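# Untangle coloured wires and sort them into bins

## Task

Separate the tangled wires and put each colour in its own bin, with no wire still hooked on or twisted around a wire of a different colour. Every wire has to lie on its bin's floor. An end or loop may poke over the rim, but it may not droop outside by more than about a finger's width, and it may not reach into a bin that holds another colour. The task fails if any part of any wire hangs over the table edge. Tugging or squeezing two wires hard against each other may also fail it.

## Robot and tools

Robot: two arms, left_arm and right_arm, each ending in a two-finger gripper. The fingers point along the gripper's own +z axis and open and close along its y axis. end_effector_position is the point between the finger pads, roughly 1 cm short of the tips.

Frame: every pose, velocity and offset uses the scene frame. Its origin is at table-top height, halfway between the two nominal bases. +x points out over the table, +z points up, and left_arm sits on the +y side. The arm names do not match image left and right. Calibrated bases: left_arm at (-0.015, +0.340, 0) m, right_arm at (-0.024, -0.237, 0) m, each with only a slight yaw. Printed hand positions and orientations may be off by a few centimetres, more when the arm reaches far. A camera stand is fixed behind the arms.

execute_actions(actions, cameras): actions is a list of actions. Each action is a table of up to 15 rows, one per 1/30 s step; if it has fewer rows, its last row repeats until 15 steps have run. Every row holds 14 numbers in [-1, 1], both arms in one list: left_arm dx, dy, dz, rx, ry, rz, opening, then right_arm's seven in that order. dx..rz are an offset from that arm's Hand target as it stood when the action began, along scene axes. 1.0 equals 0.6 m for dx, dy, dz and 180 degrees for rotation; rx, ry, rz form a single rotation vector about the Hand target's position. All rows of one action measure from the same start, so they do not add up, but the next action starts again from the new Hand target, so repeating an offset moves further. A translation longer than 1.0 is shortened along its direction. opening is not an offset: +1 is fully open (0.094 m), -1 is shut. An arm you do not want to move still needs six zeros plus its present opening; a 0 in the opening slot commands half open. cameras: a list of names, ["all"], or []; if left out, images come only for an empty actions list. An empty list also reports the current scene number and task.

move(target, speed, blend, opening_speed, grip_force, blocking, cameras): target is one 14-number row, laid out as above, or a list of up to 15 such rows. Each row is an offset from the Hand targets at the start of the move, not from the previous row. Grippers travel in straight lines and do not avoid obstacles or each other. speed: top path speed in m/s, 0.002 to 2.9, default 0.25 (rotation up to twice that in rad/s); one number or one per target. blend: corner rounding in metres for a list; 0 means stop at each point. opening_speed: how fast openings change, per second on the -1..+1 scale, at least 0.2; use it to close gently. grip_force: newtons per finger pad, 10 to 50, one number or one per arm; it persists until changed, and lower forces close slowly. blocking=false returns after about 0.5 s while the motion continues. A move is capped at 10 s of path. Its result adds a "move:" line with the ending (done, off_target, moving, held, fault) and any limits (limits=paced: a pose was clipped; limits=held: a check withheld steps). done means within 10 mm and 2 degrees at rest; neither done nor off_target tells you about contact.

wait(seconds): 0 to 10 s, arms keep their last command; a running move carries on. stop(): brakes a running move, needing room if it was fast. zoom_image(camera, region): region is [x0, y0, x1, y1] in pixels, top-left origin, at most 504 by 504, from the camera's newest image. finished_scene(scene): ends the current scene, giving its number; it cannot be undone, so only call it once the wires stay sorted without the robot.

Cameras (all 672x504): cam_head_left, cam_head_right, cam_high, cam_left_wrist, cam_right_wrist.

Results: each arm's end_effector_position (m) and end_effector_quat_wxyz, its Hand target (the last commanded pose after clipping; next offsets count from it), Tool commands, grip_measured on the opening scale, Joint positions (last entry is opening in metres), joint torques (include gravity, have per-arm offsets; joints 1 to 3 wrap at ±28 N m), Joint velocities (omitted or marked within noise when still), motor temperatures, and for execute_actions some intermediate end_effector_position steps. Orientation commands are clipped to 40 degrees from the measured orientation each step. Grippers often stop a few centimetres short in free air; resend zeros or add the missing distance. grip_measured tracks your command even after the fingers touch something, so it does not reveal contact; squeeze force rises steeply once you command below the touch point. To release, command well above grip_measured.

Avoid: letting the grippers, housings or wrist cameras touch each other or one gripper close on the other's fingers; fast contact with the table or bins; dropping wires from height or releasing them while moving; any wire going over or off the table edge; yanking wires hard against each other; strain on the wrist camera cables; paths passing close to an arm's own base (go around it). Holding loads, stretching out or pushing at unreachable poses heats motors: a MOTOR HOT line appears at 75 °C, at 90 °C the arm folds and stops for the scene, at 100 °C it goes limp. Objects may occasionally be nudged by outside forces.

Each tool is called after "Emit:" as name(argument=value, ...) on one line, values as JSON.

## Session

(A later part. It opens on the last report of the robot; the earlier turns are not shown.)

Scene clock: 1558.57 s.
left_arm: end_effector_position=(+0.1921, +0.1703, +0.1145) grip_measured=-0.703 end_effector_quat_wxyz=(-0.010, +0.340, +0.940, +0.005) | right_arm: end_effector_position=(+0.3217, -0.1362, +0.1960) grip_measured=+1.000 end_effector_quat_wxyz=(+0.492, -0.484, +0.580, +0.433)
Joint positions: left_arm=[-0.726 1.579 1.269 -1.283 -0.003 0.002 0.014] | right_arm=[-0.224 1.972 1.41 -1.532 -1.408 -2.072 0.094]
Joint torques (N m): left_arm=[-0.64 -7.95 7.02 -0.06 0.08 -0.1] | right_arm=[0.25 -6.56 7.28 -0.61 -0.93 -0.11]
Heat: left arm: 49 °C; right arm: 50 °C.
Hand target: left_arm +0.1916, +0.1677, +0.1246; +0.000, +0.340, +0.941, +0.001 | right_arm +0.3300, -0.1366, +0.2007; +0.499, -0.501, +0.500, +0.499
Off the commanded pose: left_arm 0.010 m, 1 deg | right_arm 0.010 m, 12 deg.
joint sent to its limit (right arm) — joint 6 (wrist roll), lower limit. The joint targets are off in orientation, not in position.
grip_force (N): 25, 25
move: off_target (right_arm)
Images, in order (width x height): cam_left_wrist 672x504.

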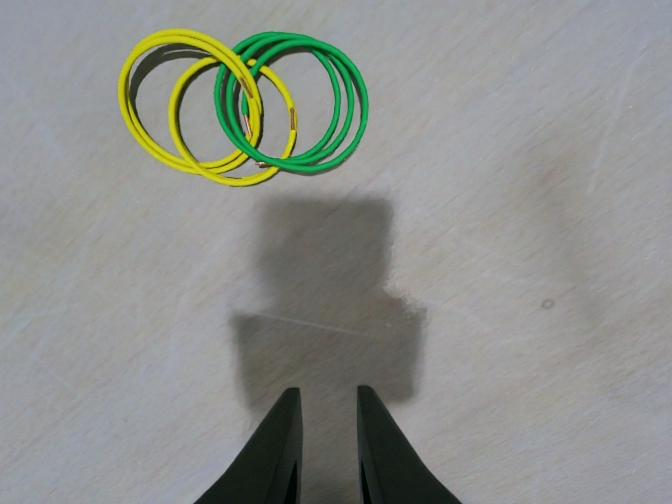

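Emit:
move(target=[[0.099,-0.058,-0.135,0,0,0.406,-0.5,0,0,0,0,0,0,1]], speed=0.25, cameras=["cam_left_wrist"])

Emit:
zoom_image(camera="cam_left_wrist", region=[220, 204, 520, 504])

Scene clock: 1656.73 s.
left_arm: end_effector_position=(+0.2419, +0.1362, +0.0439) grip_measured=-0.503 end_effector_quat_wxyz=(-0.009, -0.279, +0.960, +0.007) | right_arm: end_effector_position=(+0.3217, -0.1362, +0.1960) grip_measured=+1.000 end_effector_quat_wxyz=(+0.492, -0.484, +0.580, +0.433)
Joint positions: left_arm=[-0.704 1.853 1.3 -1.038 0.006 -1.234 0.023] | right_arm=[-0.224 1.972 1.41 -1.532 -1.408 -2.072 0.094]
Joint torques (N m): left_arm=[0.46 -7.53 6.76 0.3 -0.03 -0.13] | right_arm=[0.24 -6.57 7.3 -0.61 -0.93 -0.1]
Heat: left arm: 50 °C; right arm: 50 °C.
Hand target: left_arm +0.2510, +0.1329, +0.0436; -0.001, -0.287, +0.958, +0.001 | right_arm +0.3300, -0.1366, +0.2007; +0.499, -0.501, +0.500, +0.499
Off the commanded pose: left_arm 0.010 m, 2 deg | right_arm 0.010 m, 12 deg.
joint sent to its limit (right arm) — joint 6 (wrist roll), lower limit. The joint targets are off in orientation, not in position.
grip_force (N): 25, 25
move: off_target (right_arm)
Images, in order (width x height): cam_left_wrist 672x504.

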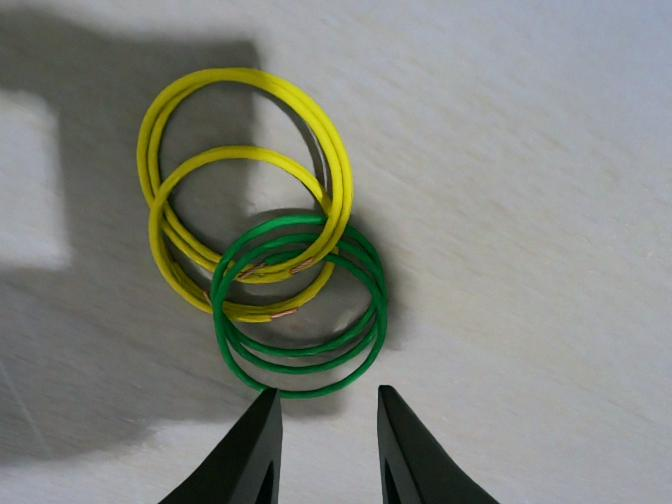

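Scaled by 1.680 from the camera's 672x504 image, which has a finer 960x720 frame.

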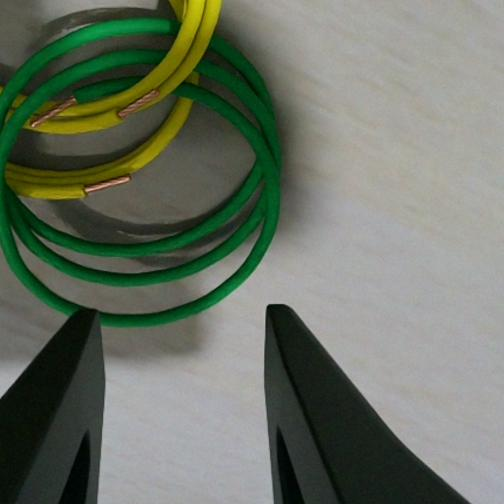

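Emit:
move(target=[[0.004,-0.024,-0.03,0,0,0,-0.5,0,0,0,0,0,0,1]], speed=0.1, cameras=["cam_left_wrist"])

Emit:
zoom_image(camera="cam_left_wrist", region=[180, 204, 480, 504])

Scene clock: 1667.90 s.
left_arm: end_effector_position=(+0.2471, +0.1249, +0.0265) grip_measured=-0.503 end_effector_quat_wxyz=(-0.008, -0.284, +0.959, +0.006) | right_arm: end_effector_position=(+0.3217, -0.1362, +0.1960) grip_measured=+1.000 end_effector_quat_wxyz=(+0.492, -0.484, +0.580, +0.433)
Joint positions: left_arm=[-0.721 1.914 1.308 -0.984 0.006 -1.263 0.023] | right_arm=[-0.224 1.972 1.41 -1.532 -1.408 -2.072 0.094]
Joint torques (N m): left_arm=[-0.76 -8.12 6.69 0.34 0.02 -0.08] | right_arm=[0.25 -6.57 7.3 -0.61 -0.93 -0.1]
Heat: left arm: 51 °C; right arm: 50 °C.
Hand target: left_arm +0.2534, +0.1185, +0.0255; -0.001, -0.287, +0.958, +0.001 | right_arm +0.3300, -0.1366, +0.2007; +0.499, -0.501, +0.500, +0.499
Off the commanded pose: left_arm 0.009 m, 1 deg | right_arm 0.010 m, 12 deg.
joint sent to its limit (right arm) — joint 6 (wrist roll), lower limit. The joint targets are off in orientation, not in position.
grip_force (N): 25, 25
move: off_target (right_arm)
Images, in order (width x height): cam_left_wrist 672x504.

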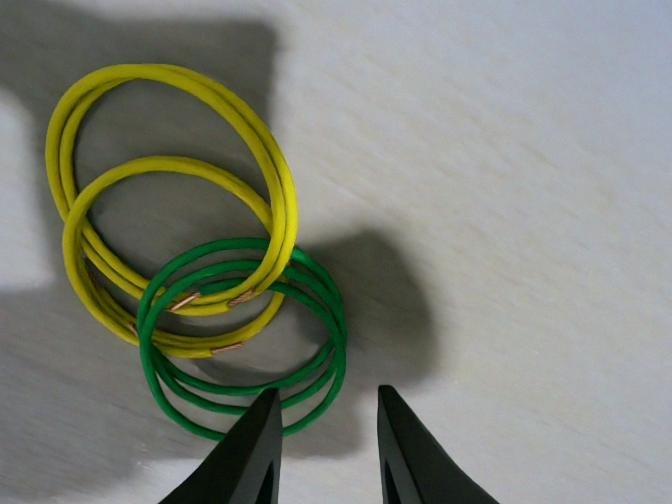

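Scaled by 1.680 from the camera's 672x504 image, which has a finer 960x720 frame.

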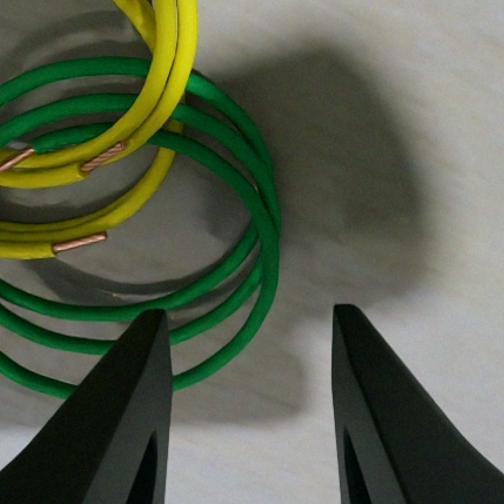

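Emit:
move(target=[[0.003,-0.004,-0.02,0,0,0,-0.5,0,0,0,0,0,0,1],[0.003,-0.004,-0.044,0,0,0,-0.55,0,0,0,0,0,0,1],[0.003,-0.004,-0.044,0,0,0,-1,0,0,0,0,0,0,1]], speed=0.08, cameras=["cam_left_wrist"])

Emit:
zoom_image(camera="cam_left_wrist", region=[50, 204, 400, 504])

Scene clock: 1683.03 s.
left_arm: end_effector_position=(+0.2546, +0.1181, +0.0082) grip_measured=-0.943 end_effector_quat_wxyz=(-0.005, -0.286, +0.958, -0.001) | right_arm: end_effector_position=(+0.3217, -0.1362, +0.1960) grip_measured=+1.000 end_effector_quat_wxyz=(+0.492, -0.484, +0.580, +0.433)
Joint positions: left_arm=[-0.721 1.962 1.297 -0.91 0.009 -1.266 0.003] | right_arm=[-0.224 1.972 1.41 -1.532 -1.408 -2.072 0.094]
Joint torques (N m): left_arm=[-0.75 -8.21 4.34 0.57 -0.06 -0.11] | right_arm=[0.25 -6.57 7.3 -0.61 -0.93 -0.11]
Heat: left arm: 50 °C; right arm: 50 °C.
Hand target: left_arm +0.2552, +0.1160, -0.0008; -0.001, -0.287, +0.958, +0.001 | right_arm +0.3300, -0.1366, +0.2007; +0.499, -0.501, +0.500, +0.499
Off the commanded pose: left_arm 0.009 m, 1 deg | right_arm 0.010 m, 12 deg.
joint sent to its limit (right arm) — joint 6 (wrist roll), lower limit. The joint targets are off in orientation, not in position.
grip_force (N): 25, 25
move: off_target (right_arm)
Images, in order (width x height): cam_left_wrist 672x504.

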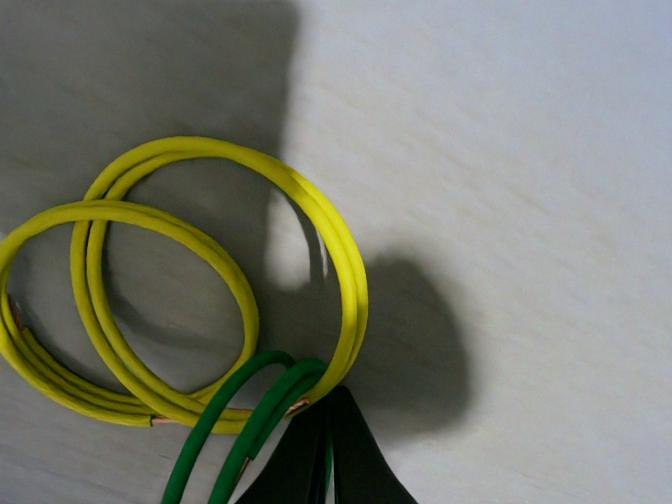

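Scaled by 1.440 from the camera's 672x504 image, which has a finer 960x720 frame.

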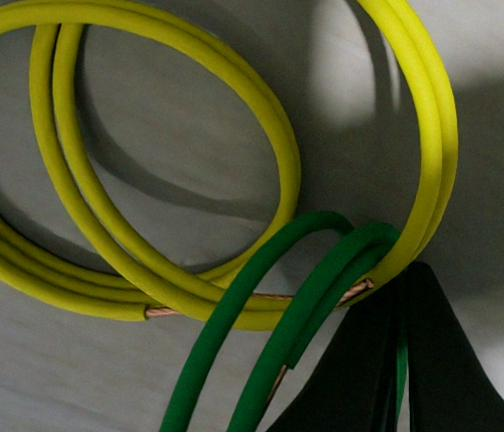

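Emit:
move(target=[[0,0,0.07,0,0,0,-1,0,0,0,0,0,0,1]], speed=0.06, cameras=["cam_left_wrist","cam_right_wrist"])

Emit:
zoom_image(camera="cam_left_wrist", region=[50, 204, 400, 504])

Emit:
zoom_image(camera="cam_right_wrist", region=[180, 230, 310, 330])

Scene clock: 1700.00 s.
left_arm: end_effector_position=(+0.2546, +0.1181, +0.0303) grip_measured=-0.944 end_effector_quat_wxyz=(-0.008, -0.286, +0.958, +0.004) | right_arm: end_effector_position=(+0.3217, -0.1362, +0.1960) grip_measured=+1.000 end_effector_quat_wxyz=(+0.492, -0.484, +0.580, +0.433)
Joint positions: left_arm=[-0.721 1.941 1.362 -1.008 0.009 -1.266 0.003] | right_arm=[-0.224 1.972 1.41 -1.532 -1.408 -2.072 0.094]
Joint torques (N m): left_arm=[-0.85 -11.28 6.6 -0.07 -0.04 -0.12] | right_arm=[0.25 -6.56 7.3 -0.61 -0.93 -0.1]
Heat: left arm: 49 °C; right arm: 50 °C.
Hand target: left_arm +0.2552, +0.1160, +0.0412; -0.001, -0.287, +0.958, +0.000 | right_arm +0.3300, -0.1366, +0.2007; +0.499, -0.501, +0.500, +0.499
Off the commanded pose: left_arm 0.011 m, 1 deg | right_arm 0.010 m, 12 deg.
joint sent to its limit (right arm) — joint 6 (wrist roll), lower limit. The joint targets are off in orientation, not in position.
grip_force (N): 25, 25
move: off_target (left_arm, right_arm)
Images, in order (width x height): cam_left_wrist 672x504, cam_right_wrist 672x504.

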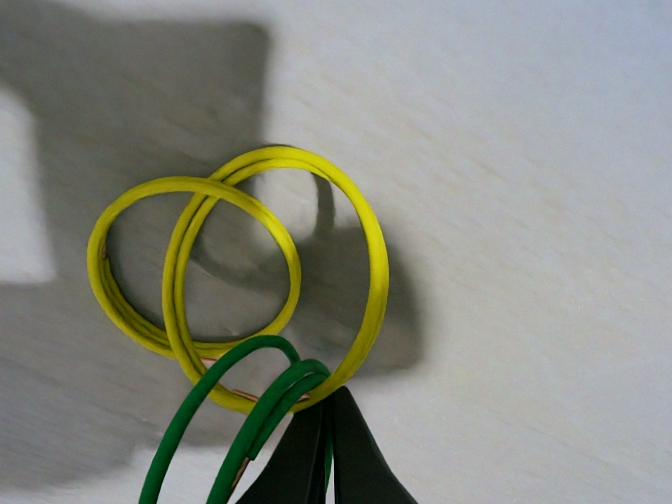

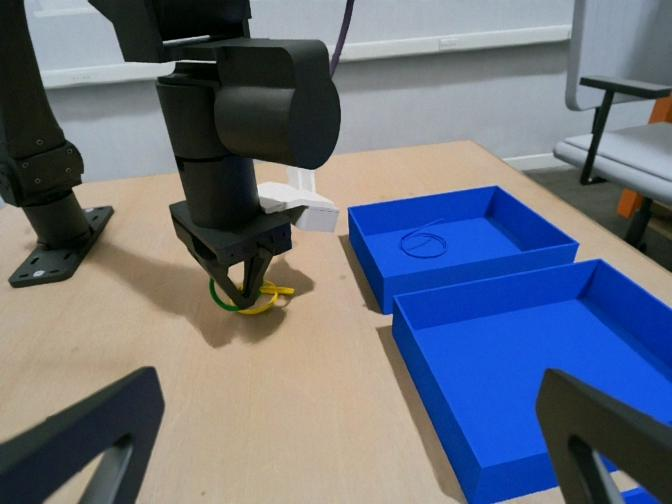

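Scaled by 1.440 from the camera's 672x504 image, which has a finer 960x720 frame.

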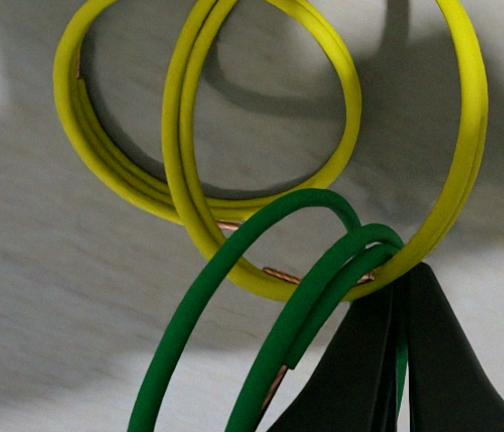

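Scaled by 3.877 from the camera's 672x504 image, which has a finer 960x720 frame.

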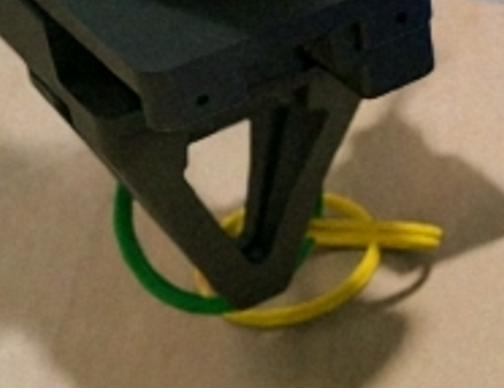

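Emit:
move(target=[[0,0,0.16,0,0,0,-1,0,0,0,0,0,0,1]], speed=0.1, cameras=["cam_left_wrist","cam_right_wrist"])

Emit:
zoom_image(camera="cam_left_wrist", region=[50, 204, 400, 504])

Emit:
zoom_image(camera="cam_right_wrist", region=[160, 80, 330, 310])

Scene clock: 1719.10 s.
left_arm: end_effector_position=(+0.2574, +0.1158, +0.1269) grip_measured=-0.944 end_effector_quat_wxyz=(-0.007, -0.286, +0.958, +0.003) | right_arm: end_effector_position=(+0.3217, -0.1362, +0.1960) grip_measured=+1.000 end_effector_quat_wxyz=(+0.492, -0.484, +0.580, +0.433)
Joint positions: left_arm=[-0.721 1.896 1.69 -1.378 0.009 -1.266 0.003] | right_arm=[-0.224 1.972 1.41 -1.532 -1.408 -2.072 0.094]
Joint torques (N m): left_arm=[-0.69 -10.76 6.8 -0.08 -0.03 -0.11] | right_arm=[0.27 -6.57 7.28 -0.61 -0.93 -0.11]
Heat: left arm: 50 °C; right arm: 50 °C.
Hand target: left_arm +0.2552, +0.1160, +0.1372; -0.001, -0.287, +0.958, +0.001 | right_arm +0.3300, -0.1366, +0.2007; +0.499, -0.501, +0.500, +0.499
Off the commanded pose: left_arm 0.011 m, 1 deg | right_arm 0.010 m, 12 deg.
joint sent to its limit (right arm) — joint 6 (wrist roll), lower limit. The joint targets are off in orientation, not in position.
grip_force (N): 25, 25
move: off_target (left_arm, right_arm)
Images, in order (width x height): cam_left_wrist 672x504, cam_right_wrist 672x504.

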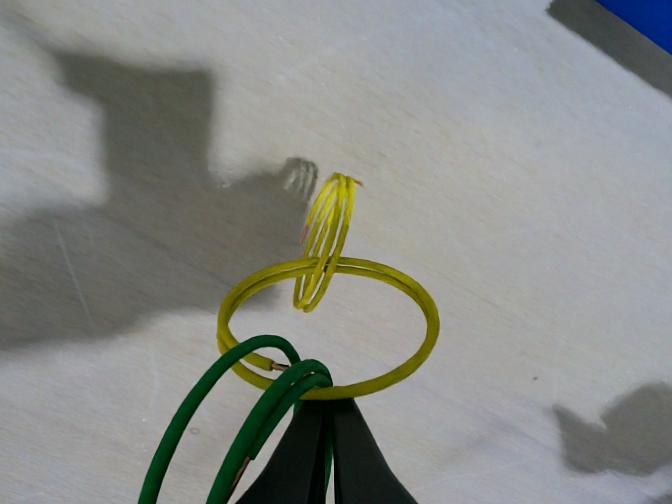

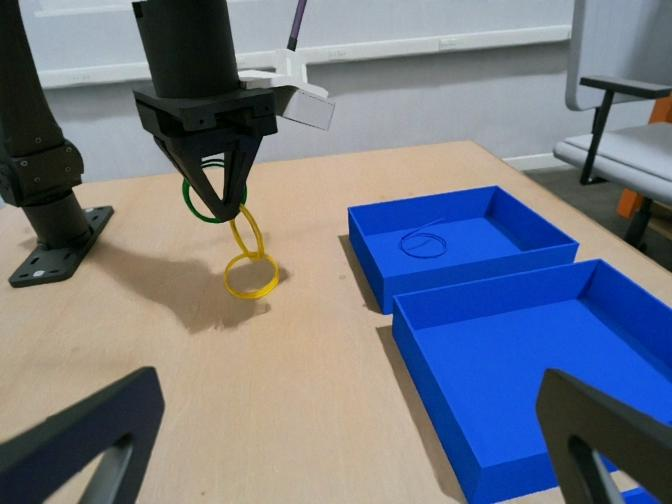

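Scaled by 1.440 from the camera's 672x504 image, which has a finer 960x720 frame.

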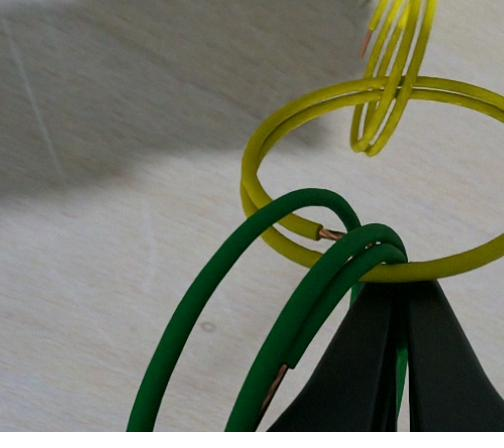

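Scaled by 2.191 from the camera's 672x504 image, which has a finer 960x720 frame.

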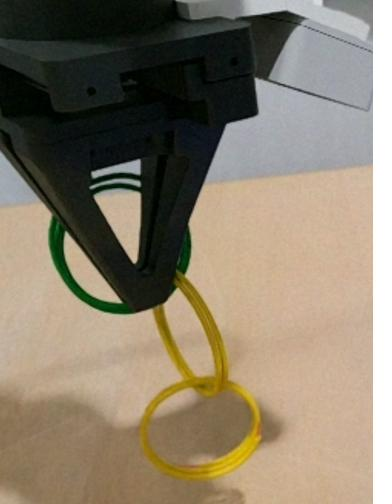

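Emit:
move(target=[[-0.02,0,-0.17,0,0,0,-1,0,0,0,0,0,0,1],[-0.04,0.0,-0.215,0,0,0,-1,0,0,0,0,0,0,1],[-0.04,0.0,-0.215,0,0,0,-0.75,0,0,0,0,0,0,1],[-0.04,0,-0.1,0,0,0,-0.75,0,0,0,0,0,0,1],[-0.12,0.03,0.0,0,0,-0.2,-0.7,0,0,0,0,0,0,1]], speed=[0.1,0.05,0.1,0.1,0.2], cameras=["cam_left_wrist","cam_right_wrist"])

Emit:
zoom_image(camera="cam_left_wrist", region=[170, 50, 520, 350])

Scene clock: 1750.33 s.
left_arm: end_effector_position=(+0.1833, +0.1340, +0.1273) grip_measured=-0.703 end_effector_quat_wxyz=(-0.010, +0.015, +1.000, +0.004) | right_arm: end_effector_position=(+0.3217, -0.1362, +0.1960) grip_measured=+1.000 end_effector_quat_wxyz=(+0.492, -0.484, +0.580, +0.433)
Joint positions: left_arm=[-0.836 1.643 1.386 -1.333 0.009 -0.771 0.014] | right_arm=[-0.224 1.972 1.41 -1.532 -1.408 -2.072 0.094]
Joint torques (N m): left_arm=[-0.51 -8.49 7.02 -0.08 -0.04 0.02] | right_arm=[0.24 -6.57 7.3 -0.61 -0.93 -0.1]
Heat: left arm: 50 °C; right arm: 50 °C.
Hand target: left_arm +0.1832, +0.1340, +0.1372; +0.000, +0.023, +1.000, +0.001 | right_arm +0.3300, -0.1366, +0.2007; +0.499, -0.501, +0.500, +0.499
Off the commanded pose: left_arm 0.010 m, 1 deg | right_arm 0.010 m, 12 deg.
joint sent to its limit (right arm) — joint 6 (wrist roll), lower limit. The joint targets are off in orientation, not in position.
grip_force (N): 25, 25
move: off_target (right_arm)
Images, in order (width x height): cam_left_wrist 672x504, cam_right_wrist 672x504.

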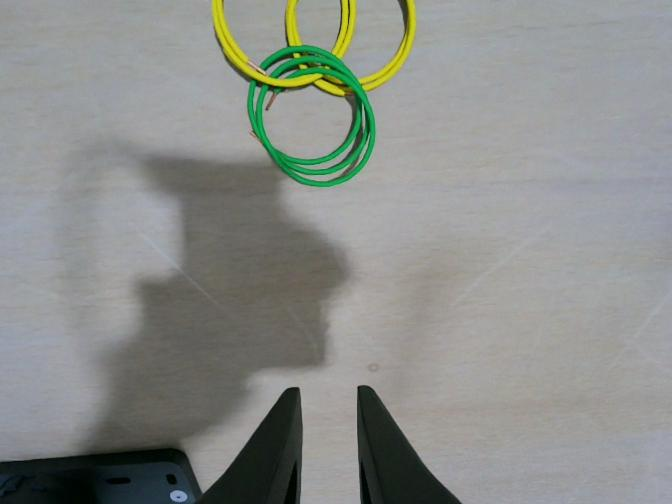

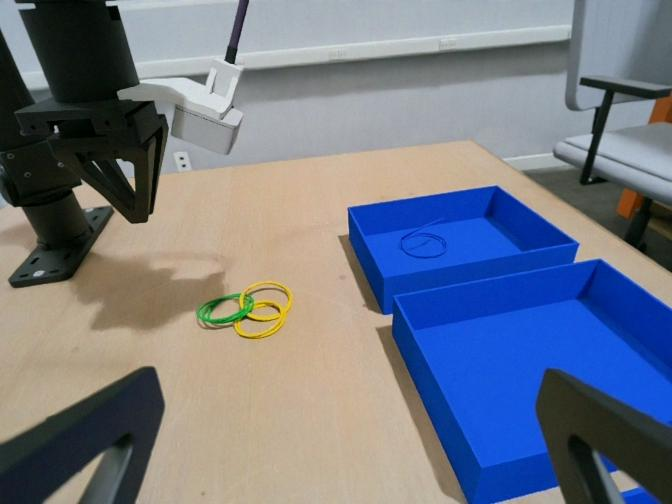

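Scaled by 1.440 from the camera's 672x504 image, which has a finer 960x720 frame.

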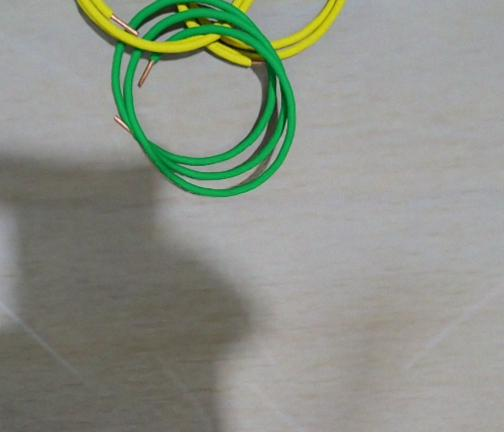

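Emit:
zoom_image(camera="cam_left_wrist", region=[235, 30, 385, 195])

Emit:
zoom_image(camera="cam_left_wrist", region=[240, 30, 320, 110])

Emit:
zoom_image(camera="cam_left_wrist", region=[200, 0, 430, 110])

Scaled by 3.055 from the camera's 672x504 image, which has a finer 960x720 frame.

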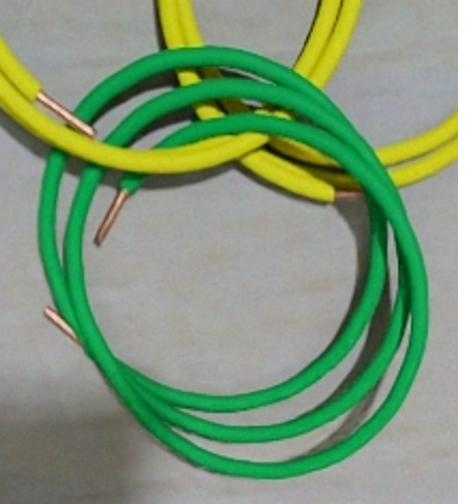

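Scaled by 6.300 from the camera's 672x504 image, which has a finer 960x720 frame.

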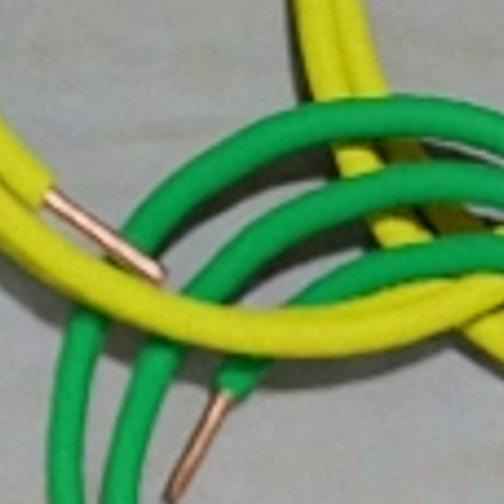

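Scaled by 2.191 from the camera's 672x504 image, which has a finer 960x720 frame.

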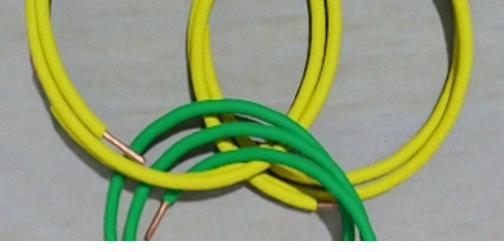

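Emit:
move(target=[[0.101,0.061,-0.13,0,0,-0.72,-0.6,0,0,0,0,0,0,1]], speed=0.35, cameras=["cam_left_wrist"])

Emit:
zoom_image(camera="cam_left_wrist", region=[150, 204, 500, 504])

Scene clock: 1802.90 s.
left_arm: end_effector_position=(+0.2450, +0.1686, +0.0664) grip_measured=-0.603 end_effector_quat_wxyz=(+0.005, +0.913, +0.408, +0.008) | right_arm: end_effector_position=(+0.3217, -0.1362, +0.1960) grip_measured=+1.000 end_effector_quat_wxyz=(+0.492, -0.484, +0.580, +0.433)
Joint positions: left_arm=[-0.625 1.734 1.245 -1.064 -0.008 1.71 0.019] | right_arm=[-0.224 1.972 1.41 -1.532 -1.408 -2.072 0.094]
Joint torques (N m): left_arm=[0.83 -6.56 4.66 0.32 0.09 0.14] | right_arm=[0.27 -6.56 7.3 -0.61 -0.93 -0.1]
Heat: left arm: 50 °C; right arm: 50 °C.
Hand target: left_arm +0.2438, +0.1706, +0.0592; +0.000, +0.914, +0.405, +0.001 | right_arm +0.3300, -0.1366, +0.2007; +0.499, -0.501, +0.500, +0.499
Off the commanded pose: left_arm 0.008 m, 1 deg | right_arm 0.010 m, 12 deg.
joint sent to its limit (right arm) — joint 6 (wrist roll), lower limit. The joint targets are off in orientation, not in position.
grip_force (N): 25, 25
move: off_target (right_arm)
Images, in order (width x height): cam_left_wrist 672x504.

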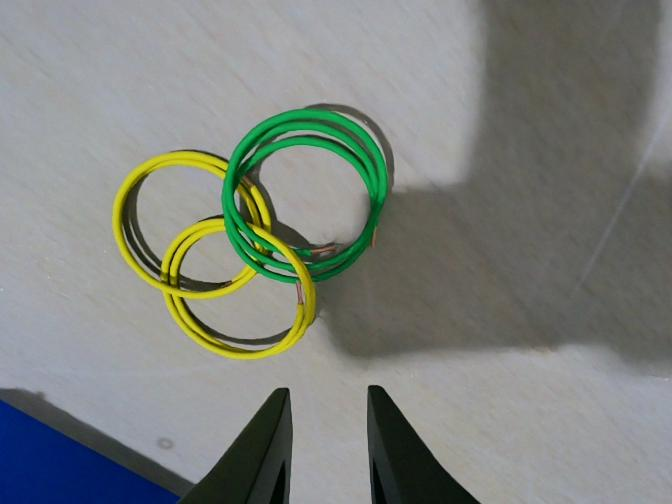

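Scaled by 1.440 from the camera's 672x504 image, which has a finer 960x720 frame.

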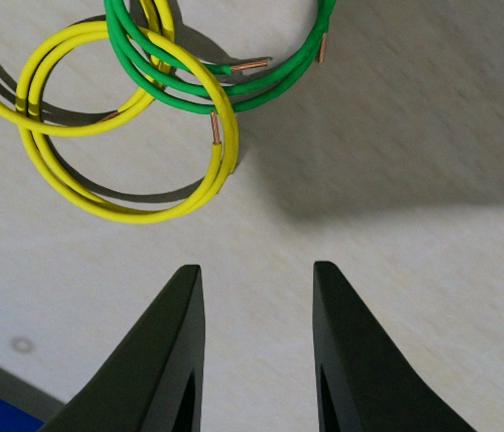

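Emit:
zoom_image(camera="cam_left_wrist", region=[155, 190, 335, 370])

Emit:
zoom_image(camera="cam_left_wrist", region=[225, 190, 325, 320])

Scaled by 2.800 from the camera's 672x504 image, which has a finer 960x720 frame.

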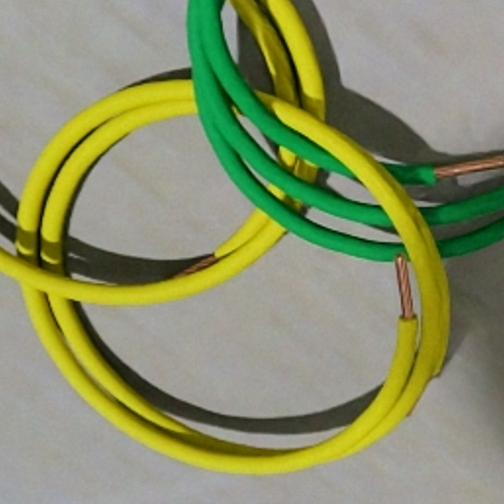

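Scaled by 3.877 from the camera's 672x504 image, which has a finer 960x720 frame.

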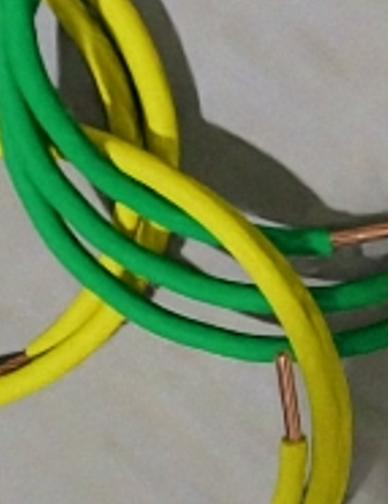

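Emit:
move(target=[[0.0295,0.0065,-0.06,0,0,0,-0.6,0,0,0,0,0,0,1]], speed=0.12, cameras=["cam_left_wrist"])

Emit:
zoom_image(camera="cam_left_wrist", region=[150, 224, 450, 504])

Scene clock: 1852.57 s.
left_arm: end_effector_position=(+0.2628, +0.1729, +0.0294) grip_measured=-0.603 end_effector_quat_wxyz=(+0.003, +0.913, +0.409, +0.007) | right_arm: end_effector_position=(+0.3217, -0.1362, +0.1960) grip_measured=+1.000 end_effector_quat_wxyz=(+0.492, -0.484, +0.580, +0.433)
Joint positions: left_arm=[-0.583 1.828 1.206 -0.936 -0.008 1.751 0.019] | right_arm=[-0.224 1.972 1.41 -1.532 -1.408 -2.072 0.094]
Joint torques (N m): left_arm=[0.61 -7.27 4.64 0.31 0.09 0.09] | right_arm=[0.25 -6.56 7.28 -0.61 -0.93 -0.1]
Heat: left arm: 49 °C; right arm: 50 °C.
Hand target: left_arm +0.2615, +0.1745, +0.0231; +0.000, +0.914, +0.405, +0.001 | right_arm +0.3300, -0.1366, +0.2007; +0.499, -0.501, +0.500, +0.499
Off the commanded pose: left_arm 0.007 m, 1 deg | right_arm 0.010 m, 12 deg.
joint sent to its limit (right arm) — joint 6 (wrist roll), lower limit. The joint targets are off in orientation, not in position.
grip_force (N): 25, 25
move: off_target (right_arm)
Images, in order (width x height): cam_left_wrist 672x504.

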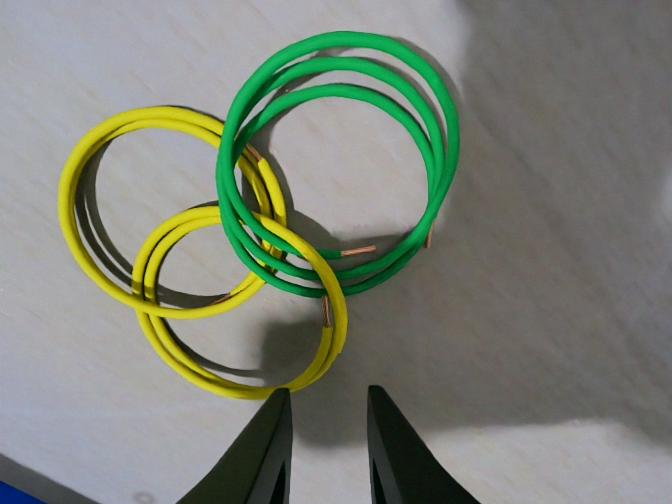

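Scaled by 1.680 from the camera's 672x504 image, which has a finer 960x720 frame.

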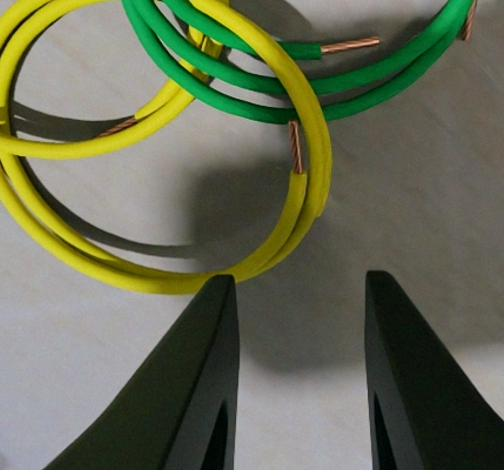

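Emit:
move(target=[[0,0,-0.041,0,0,0,-0.6,0,0,0,0,0,0,1],[0,0,-0.041,0,0,0,-1,0,0,0,0,0,0,1],[0,0,0.02,0,0,0,-1,0,0,0,0,0,0,1]], speed=0.06, cameras=["cam_left_wrist"])

Emit:
zoom_image(camera="cam_left_wrist", region=[50, 204, 400, 504])

Scene clock: 1885.03 s.
left_arm: end_effector_position=(+0.2606, +0.1742, +0.0258) grip_measured=-0.942 end_effector_quat_wxyz=(-0.005, +0.913, +0.408, +0.001) | right_arm: end_effector_position=(+0.3217, -0.1362, +0.1960) grip_measured=+1.000 end_effector_quat_wxyz=(+0.492, -0.484, +0.580, +0.433)
Joint positions: left_arm=[-0.583 1.841 1.208 -0.943 -0.007 1.753 0.003] | right_arm=[-0.224 1.972 1.41 -1.532 -1.408 -2.072 0.094]
Joint torques (N m): left_arm=[0.5 -10.02 6.38 -0.07 0.02 0.12] | right_arm=[0.25 -6.56 7.28 -0.61 -0.93 -0.11]
Heat: left arm: 49 °C; right arm: 50 °C.
Hand target: left_arm +0.2615, +0.1745, +0.0352; +0.000, +0.914, +0.405, +0.001 | right_arm +0.3300, -0.1366, +0.2007; +0.499, -0.501, +0.500, +0.499
Off the commanded pose: left_arm 0.009 m, 1 deg | right_arm 0.010 m, 12 deg.
joint sent to its limit (right arm) — joint 6 (wrist roll), lower limit. The joint targets are off in orientation, not in position.
grip_force (N): 25, 25
move: off_target (right_arm)
Images, in order (width x height): cam_left_wrist 672x504.

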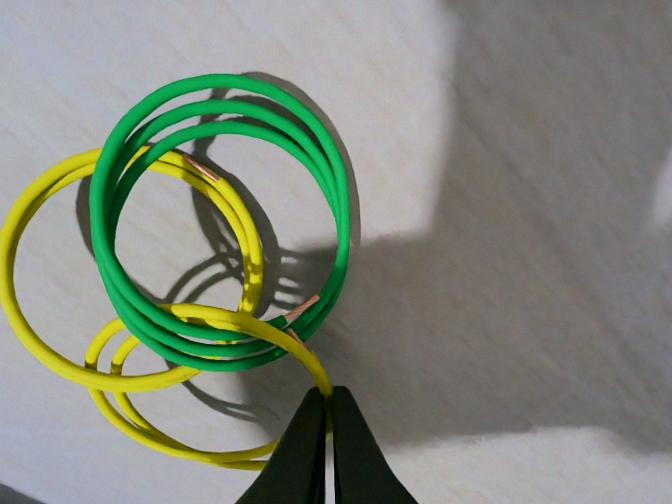

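Scaled by 1.440 from the camera's 672x504 image, which has a finer 960x720 frame.

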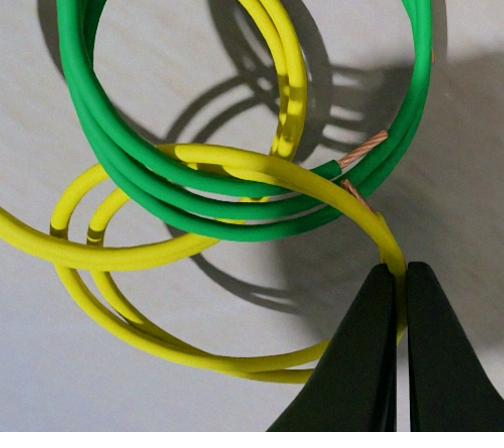

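Emit:
move(target=[[-0.0007,-0.0395,0.01,0,0,0.278,-1,0,0,0,0,0,0,1],[0.029,-0.0653,0.015,0,0,0.556,-1,0,0,0,0,0,0,1]], speed=0.11, blend=0.003, cameras=["cam_left_wrist","cam_right_wrist"])

Emit:
zoom_image(camera="cam_left_wrist", region=[50, 204, 400, 504])

Emit:
zoom_image(camera="cam_right_wrist", region=[180, 240, 310, 340])

Scene clock: 1911.13 s.
left_arm: end_effector_position=(+0.2802, +0.1395, +0.0450) grip_measured=-0.942 end_effector_quat_wxyz=(+0.007, +0.277, +0.961, +0.001) | right_arm: end_effector_position=(+0.3217, -0.1362, +0.1960) grip_measured=+1.000 end_effector_quat_wxyz=(+0.492, -0.484, +0.580, +0.433)
Joint positions: left_arm=[-0.637 1.926 1.403 -1.034 -0.006 -0.041 0.003] | right_arm=[-0.224 1.972 1.41 -1.532 -1.408 -2.072 0.094]
Joint torques (N m): left_arm=[-0.92 -7.86 7.05 0.04 0.08 -0.07] | right_arm=[0.25 -6.56 7.3 -0.61 -0.93 -0.11]
Heat: left arm: 51 °C; right arm: 50 °C.
Hand target: left_arm +0.2789, +0.1353, +0.0442; +0.000, +0.277, +0.961, +0.001 | right_arm +0.3300, -0.1366, +0.2007; +0.499, -0.501, +0.500, +0.499
Off the commanded pose: left_arm 0.004 m, 1 deg | right_arm 0.010 m, 12 deg.
joint sent to its limit (right arm) — joint 6 (wrist roll), lower limit. The joint targets are off in orientation, not in position.
grip_force (N): 25, 25
move: off_target (right_arm)
Images, in order (width x height): cam_left_wrist 672x504, cam_right_wrist 672x504.

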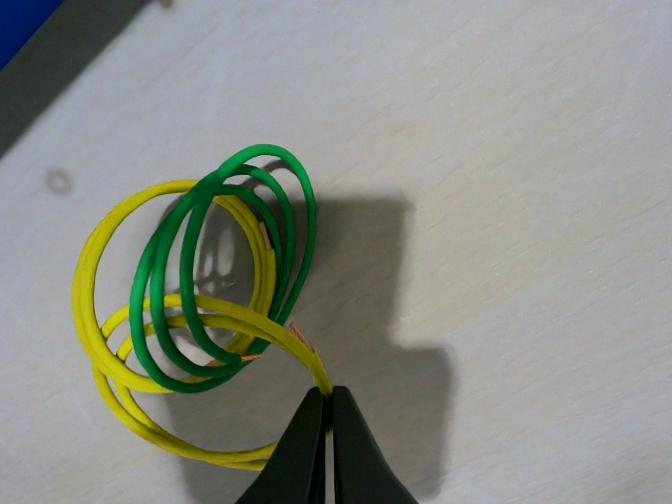

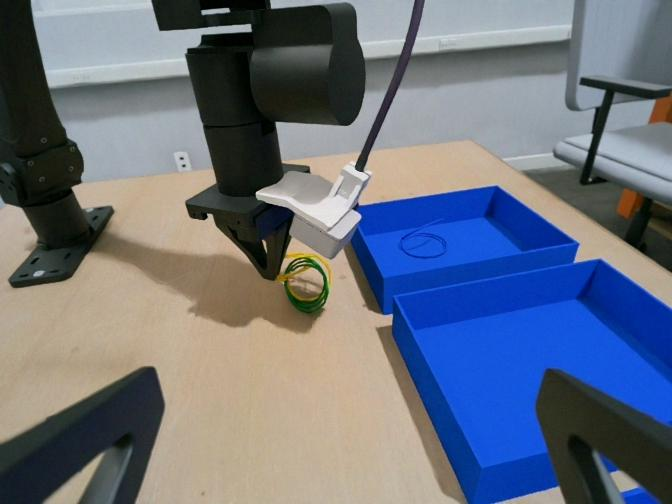

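Scaled by 1.440 from the camera's 672x504 image, which has a finer 960x720 frame.

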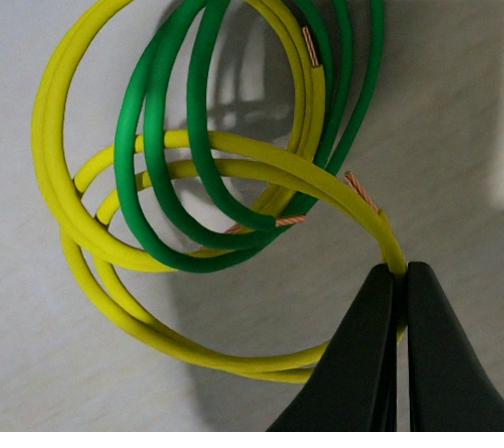

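Scaled by 3.877 from the camera's 672x504 image, which has a finer 960x720 frame.

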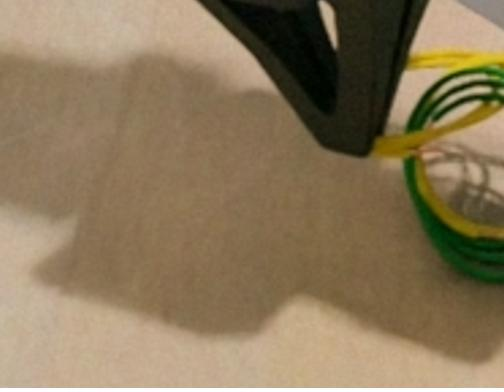

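Emit:
move(target=[[0,0,-0.055,0,0,0,-1,0,0,0,0,0,0,1],[0.0,0.0,-0.07,0,0,0,-1,0,0,0,0,0,0,1],[0,0,-0.07,0,0,0,-0.7,0,0,0,0,0,0,1],[0,0,0.06,0,0,0,-0.7,0,0,0,0,0,0,1],[-0.05,-0.02,0.14,0,0,0.17,-0.7,0,0,0,0,0,0,1]], speed=[0.06,0.05,0.1,0.1,0.2], cameras=["cam_left_wrist","cam_right_wrist"])

Emit:
zoom_image(camera="cam_left_wrist", region=[200, 0, 500, 260])

Scene clock: 1958.10 s.
left_arm: end_effector_position=(+0.2499, +0.1251, +0.1161) grip_measured=-0.703 end_effector_quat_wxyz=(-0.009, +0.016, +1.000, +0.007) | right_arm: end_effector_position=(+0.3217, -0.1362, +0.1960) grip_measured=+1.000 end_effector_quat_wxyz=(+0.492, -0.484, +0.580, +0.433)
Joint positions: left_arm=[-0.718 1.86 1.599 -1.334 0 -0.653 0.014] | right_arm=[-0.224 1.972 1.41 -1.532 -1.408 -2.072 0.094]
Joint torques (N m): left_arm=[-0.62 -10.76 7.06 -0.06 0.01 -0.12] | right_arm=[0.25 -6.56 7.28 -0.61 -0.93 -0.1]
Heat: left arm: 50 °C; right arm: 50 °C.
Hand target: left_arm +0.2489, +0.1233, +0.1282; -0.001, +0.014, +1.000, +0.001 | right_arm +0.3300, -0.1366, +0.2007; +0.499, -0.501, +0.500, +0.499
Off the commanded pose: left_arm 0.012 m, 1 deg | right_arm 0.010 m, 12 deg.
joint sent to its limit (right arm) — joint 6 (wrist roll), lower limit. The joint targets are off in orientation, not in position.
grip_force (N): 25, 25
move: off_target (left_arm, right_arm)
Images, in order (width x height): cam_left_wrist 672x504, cam_right_wrist 672x504.

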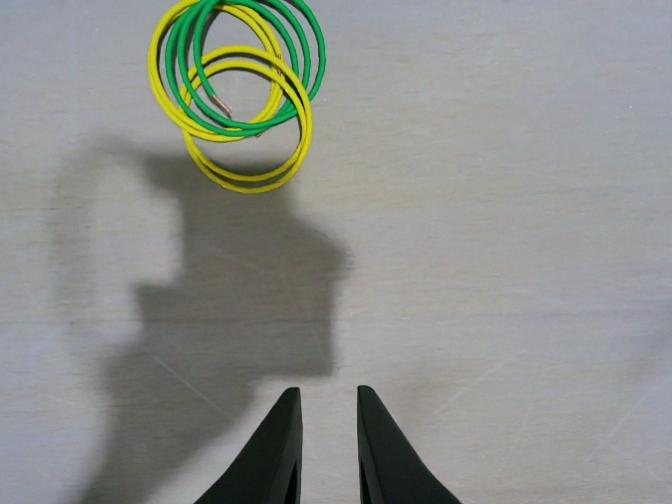

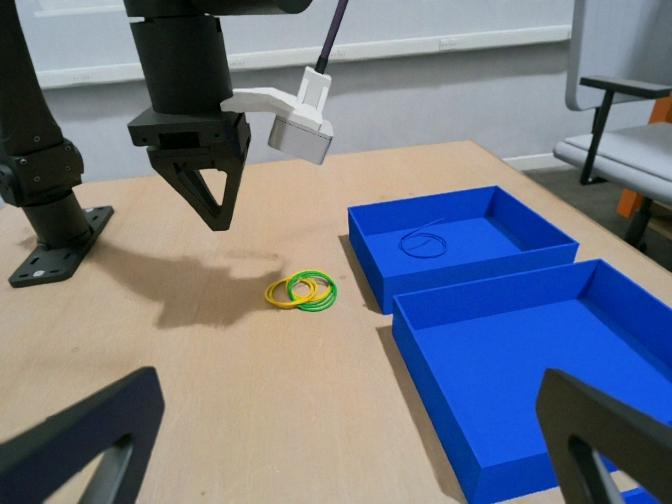

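Scaled by 1.680 from the camera's 672x504 image, which has a finer 960x720 frame.

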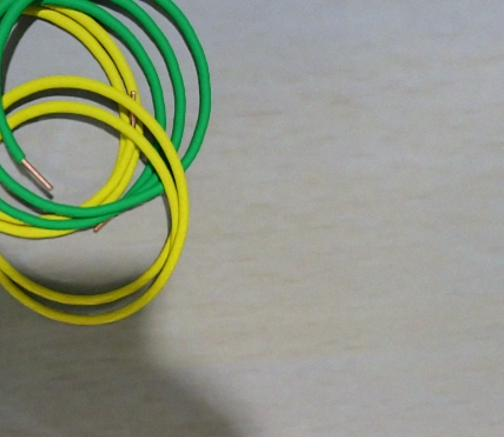

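Emit:
move(target=[[-0.0,0.055,0.0,0,0,0,-0.7,0,0,0,0,0,0,1]], cameras=["cam_left_wrist"])

Emit:
zoom_image(camera="cam_left_wrist", region=[210, 0, 410, 200])

Scene clock: 1965.23 s.
left_arm: end_effector_position=(+0.2513, +0.1533, +0.1250) grip_measured=-0.703 end_effector_quat_wxyz=(-0.004, +0.010, +1.000, +0.001) | right_arm: end_effector_position=(+0.3217, -0.1362, +0.1960) grip_measured=+1.000 end_effector_quat_wxyz=(+0.492, -0.484, +0.580, +0.433)
Joint positions: left_arm=[-0.647 1.782 1.538 -1.334 0.002 -0.593 0.014] | right_arm=[-0.224 1.972 1.41 -1.532 -1.408 -2.072 0.094]
Joint torques (N m): left_arm=[0.21 -9.96 4.66 0.18 0.06 0.06] | right_arm=[0.25 -6.57 7.28 -0.61 -0.93 -0.11]
Heat: left arm: 50 °C; right arm: 50 °C.
Hand target: left_arm +0.2489, +0.1563, +0.1281; -0.001, +0.013, +1.000, +0.001 | right_arm +0.3300, -0.1366, +0.2007; +0.499, -0.501, +0.500, +0.499
Off the commanded pose: left_arm 0.005 m, 1 deg | right_arm 0.010 m, 12 deg.
joint sent to its limit (right arm) — joint 6 (wrist roll), lower limit. The joint targets are off in orientation, not in position.
grip_force (N): 25, 25
move: off_target (right_arm)
Images, in order (width x height): cam_left_wrist 672x504.

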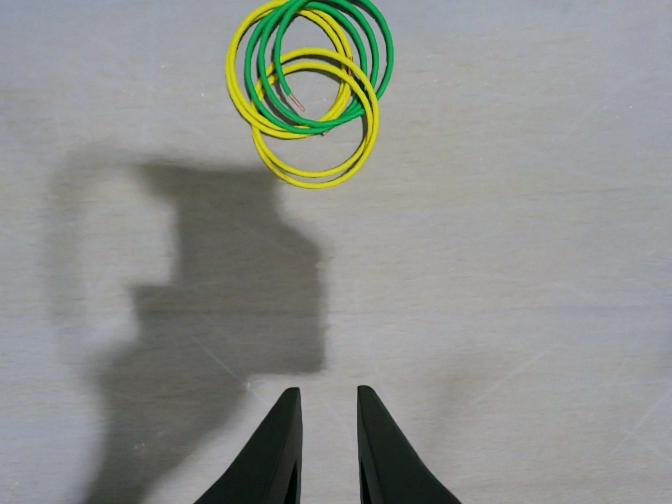

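Scaled by 2.520 from the camera's 672x504 image, which has a finer 960x720 frame.

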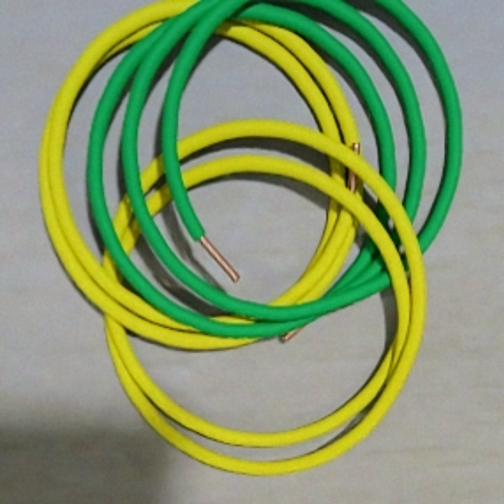

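Emit:
zoom_image(camera="cam_left_wrist", region=[320, 40, 400, 140])

Emit:
zoom_image(camera="cam_left_wrist", region=[225, 40, 305, 160])

Emit:
zoom_image(camera="cam_left_wrist", region=[270, 90, 390, 195])

Scaled by 5.040 from the camera's 672x504 image, which has a finer 960x720 frame.

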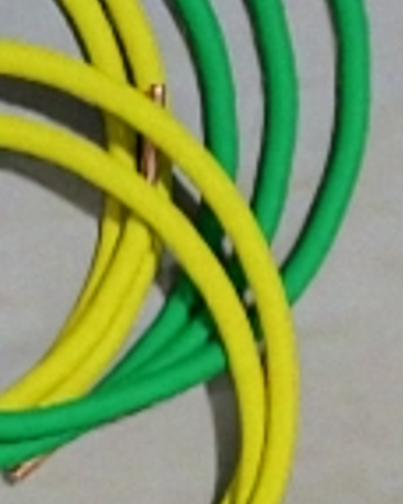

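Scaled by 4.200 from the camera's 672x504 image, which has a finer 960x720 frame.

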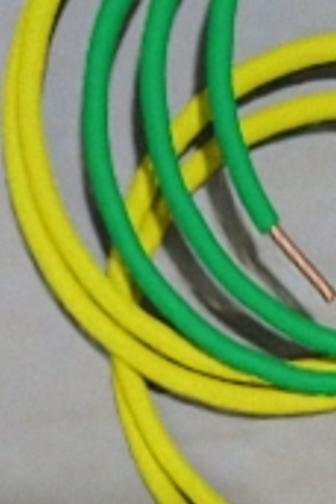

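Scaled by 4.200 from the camera's 672x504 image, which has a finer 960x720 frame.

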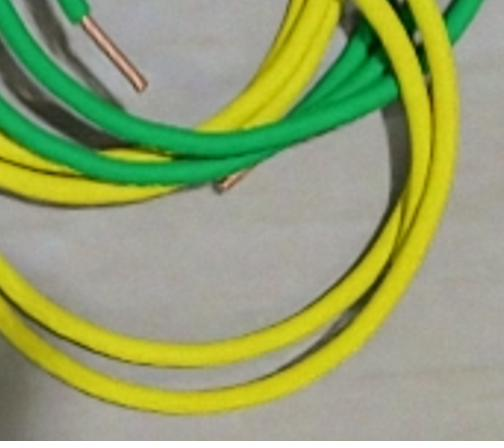

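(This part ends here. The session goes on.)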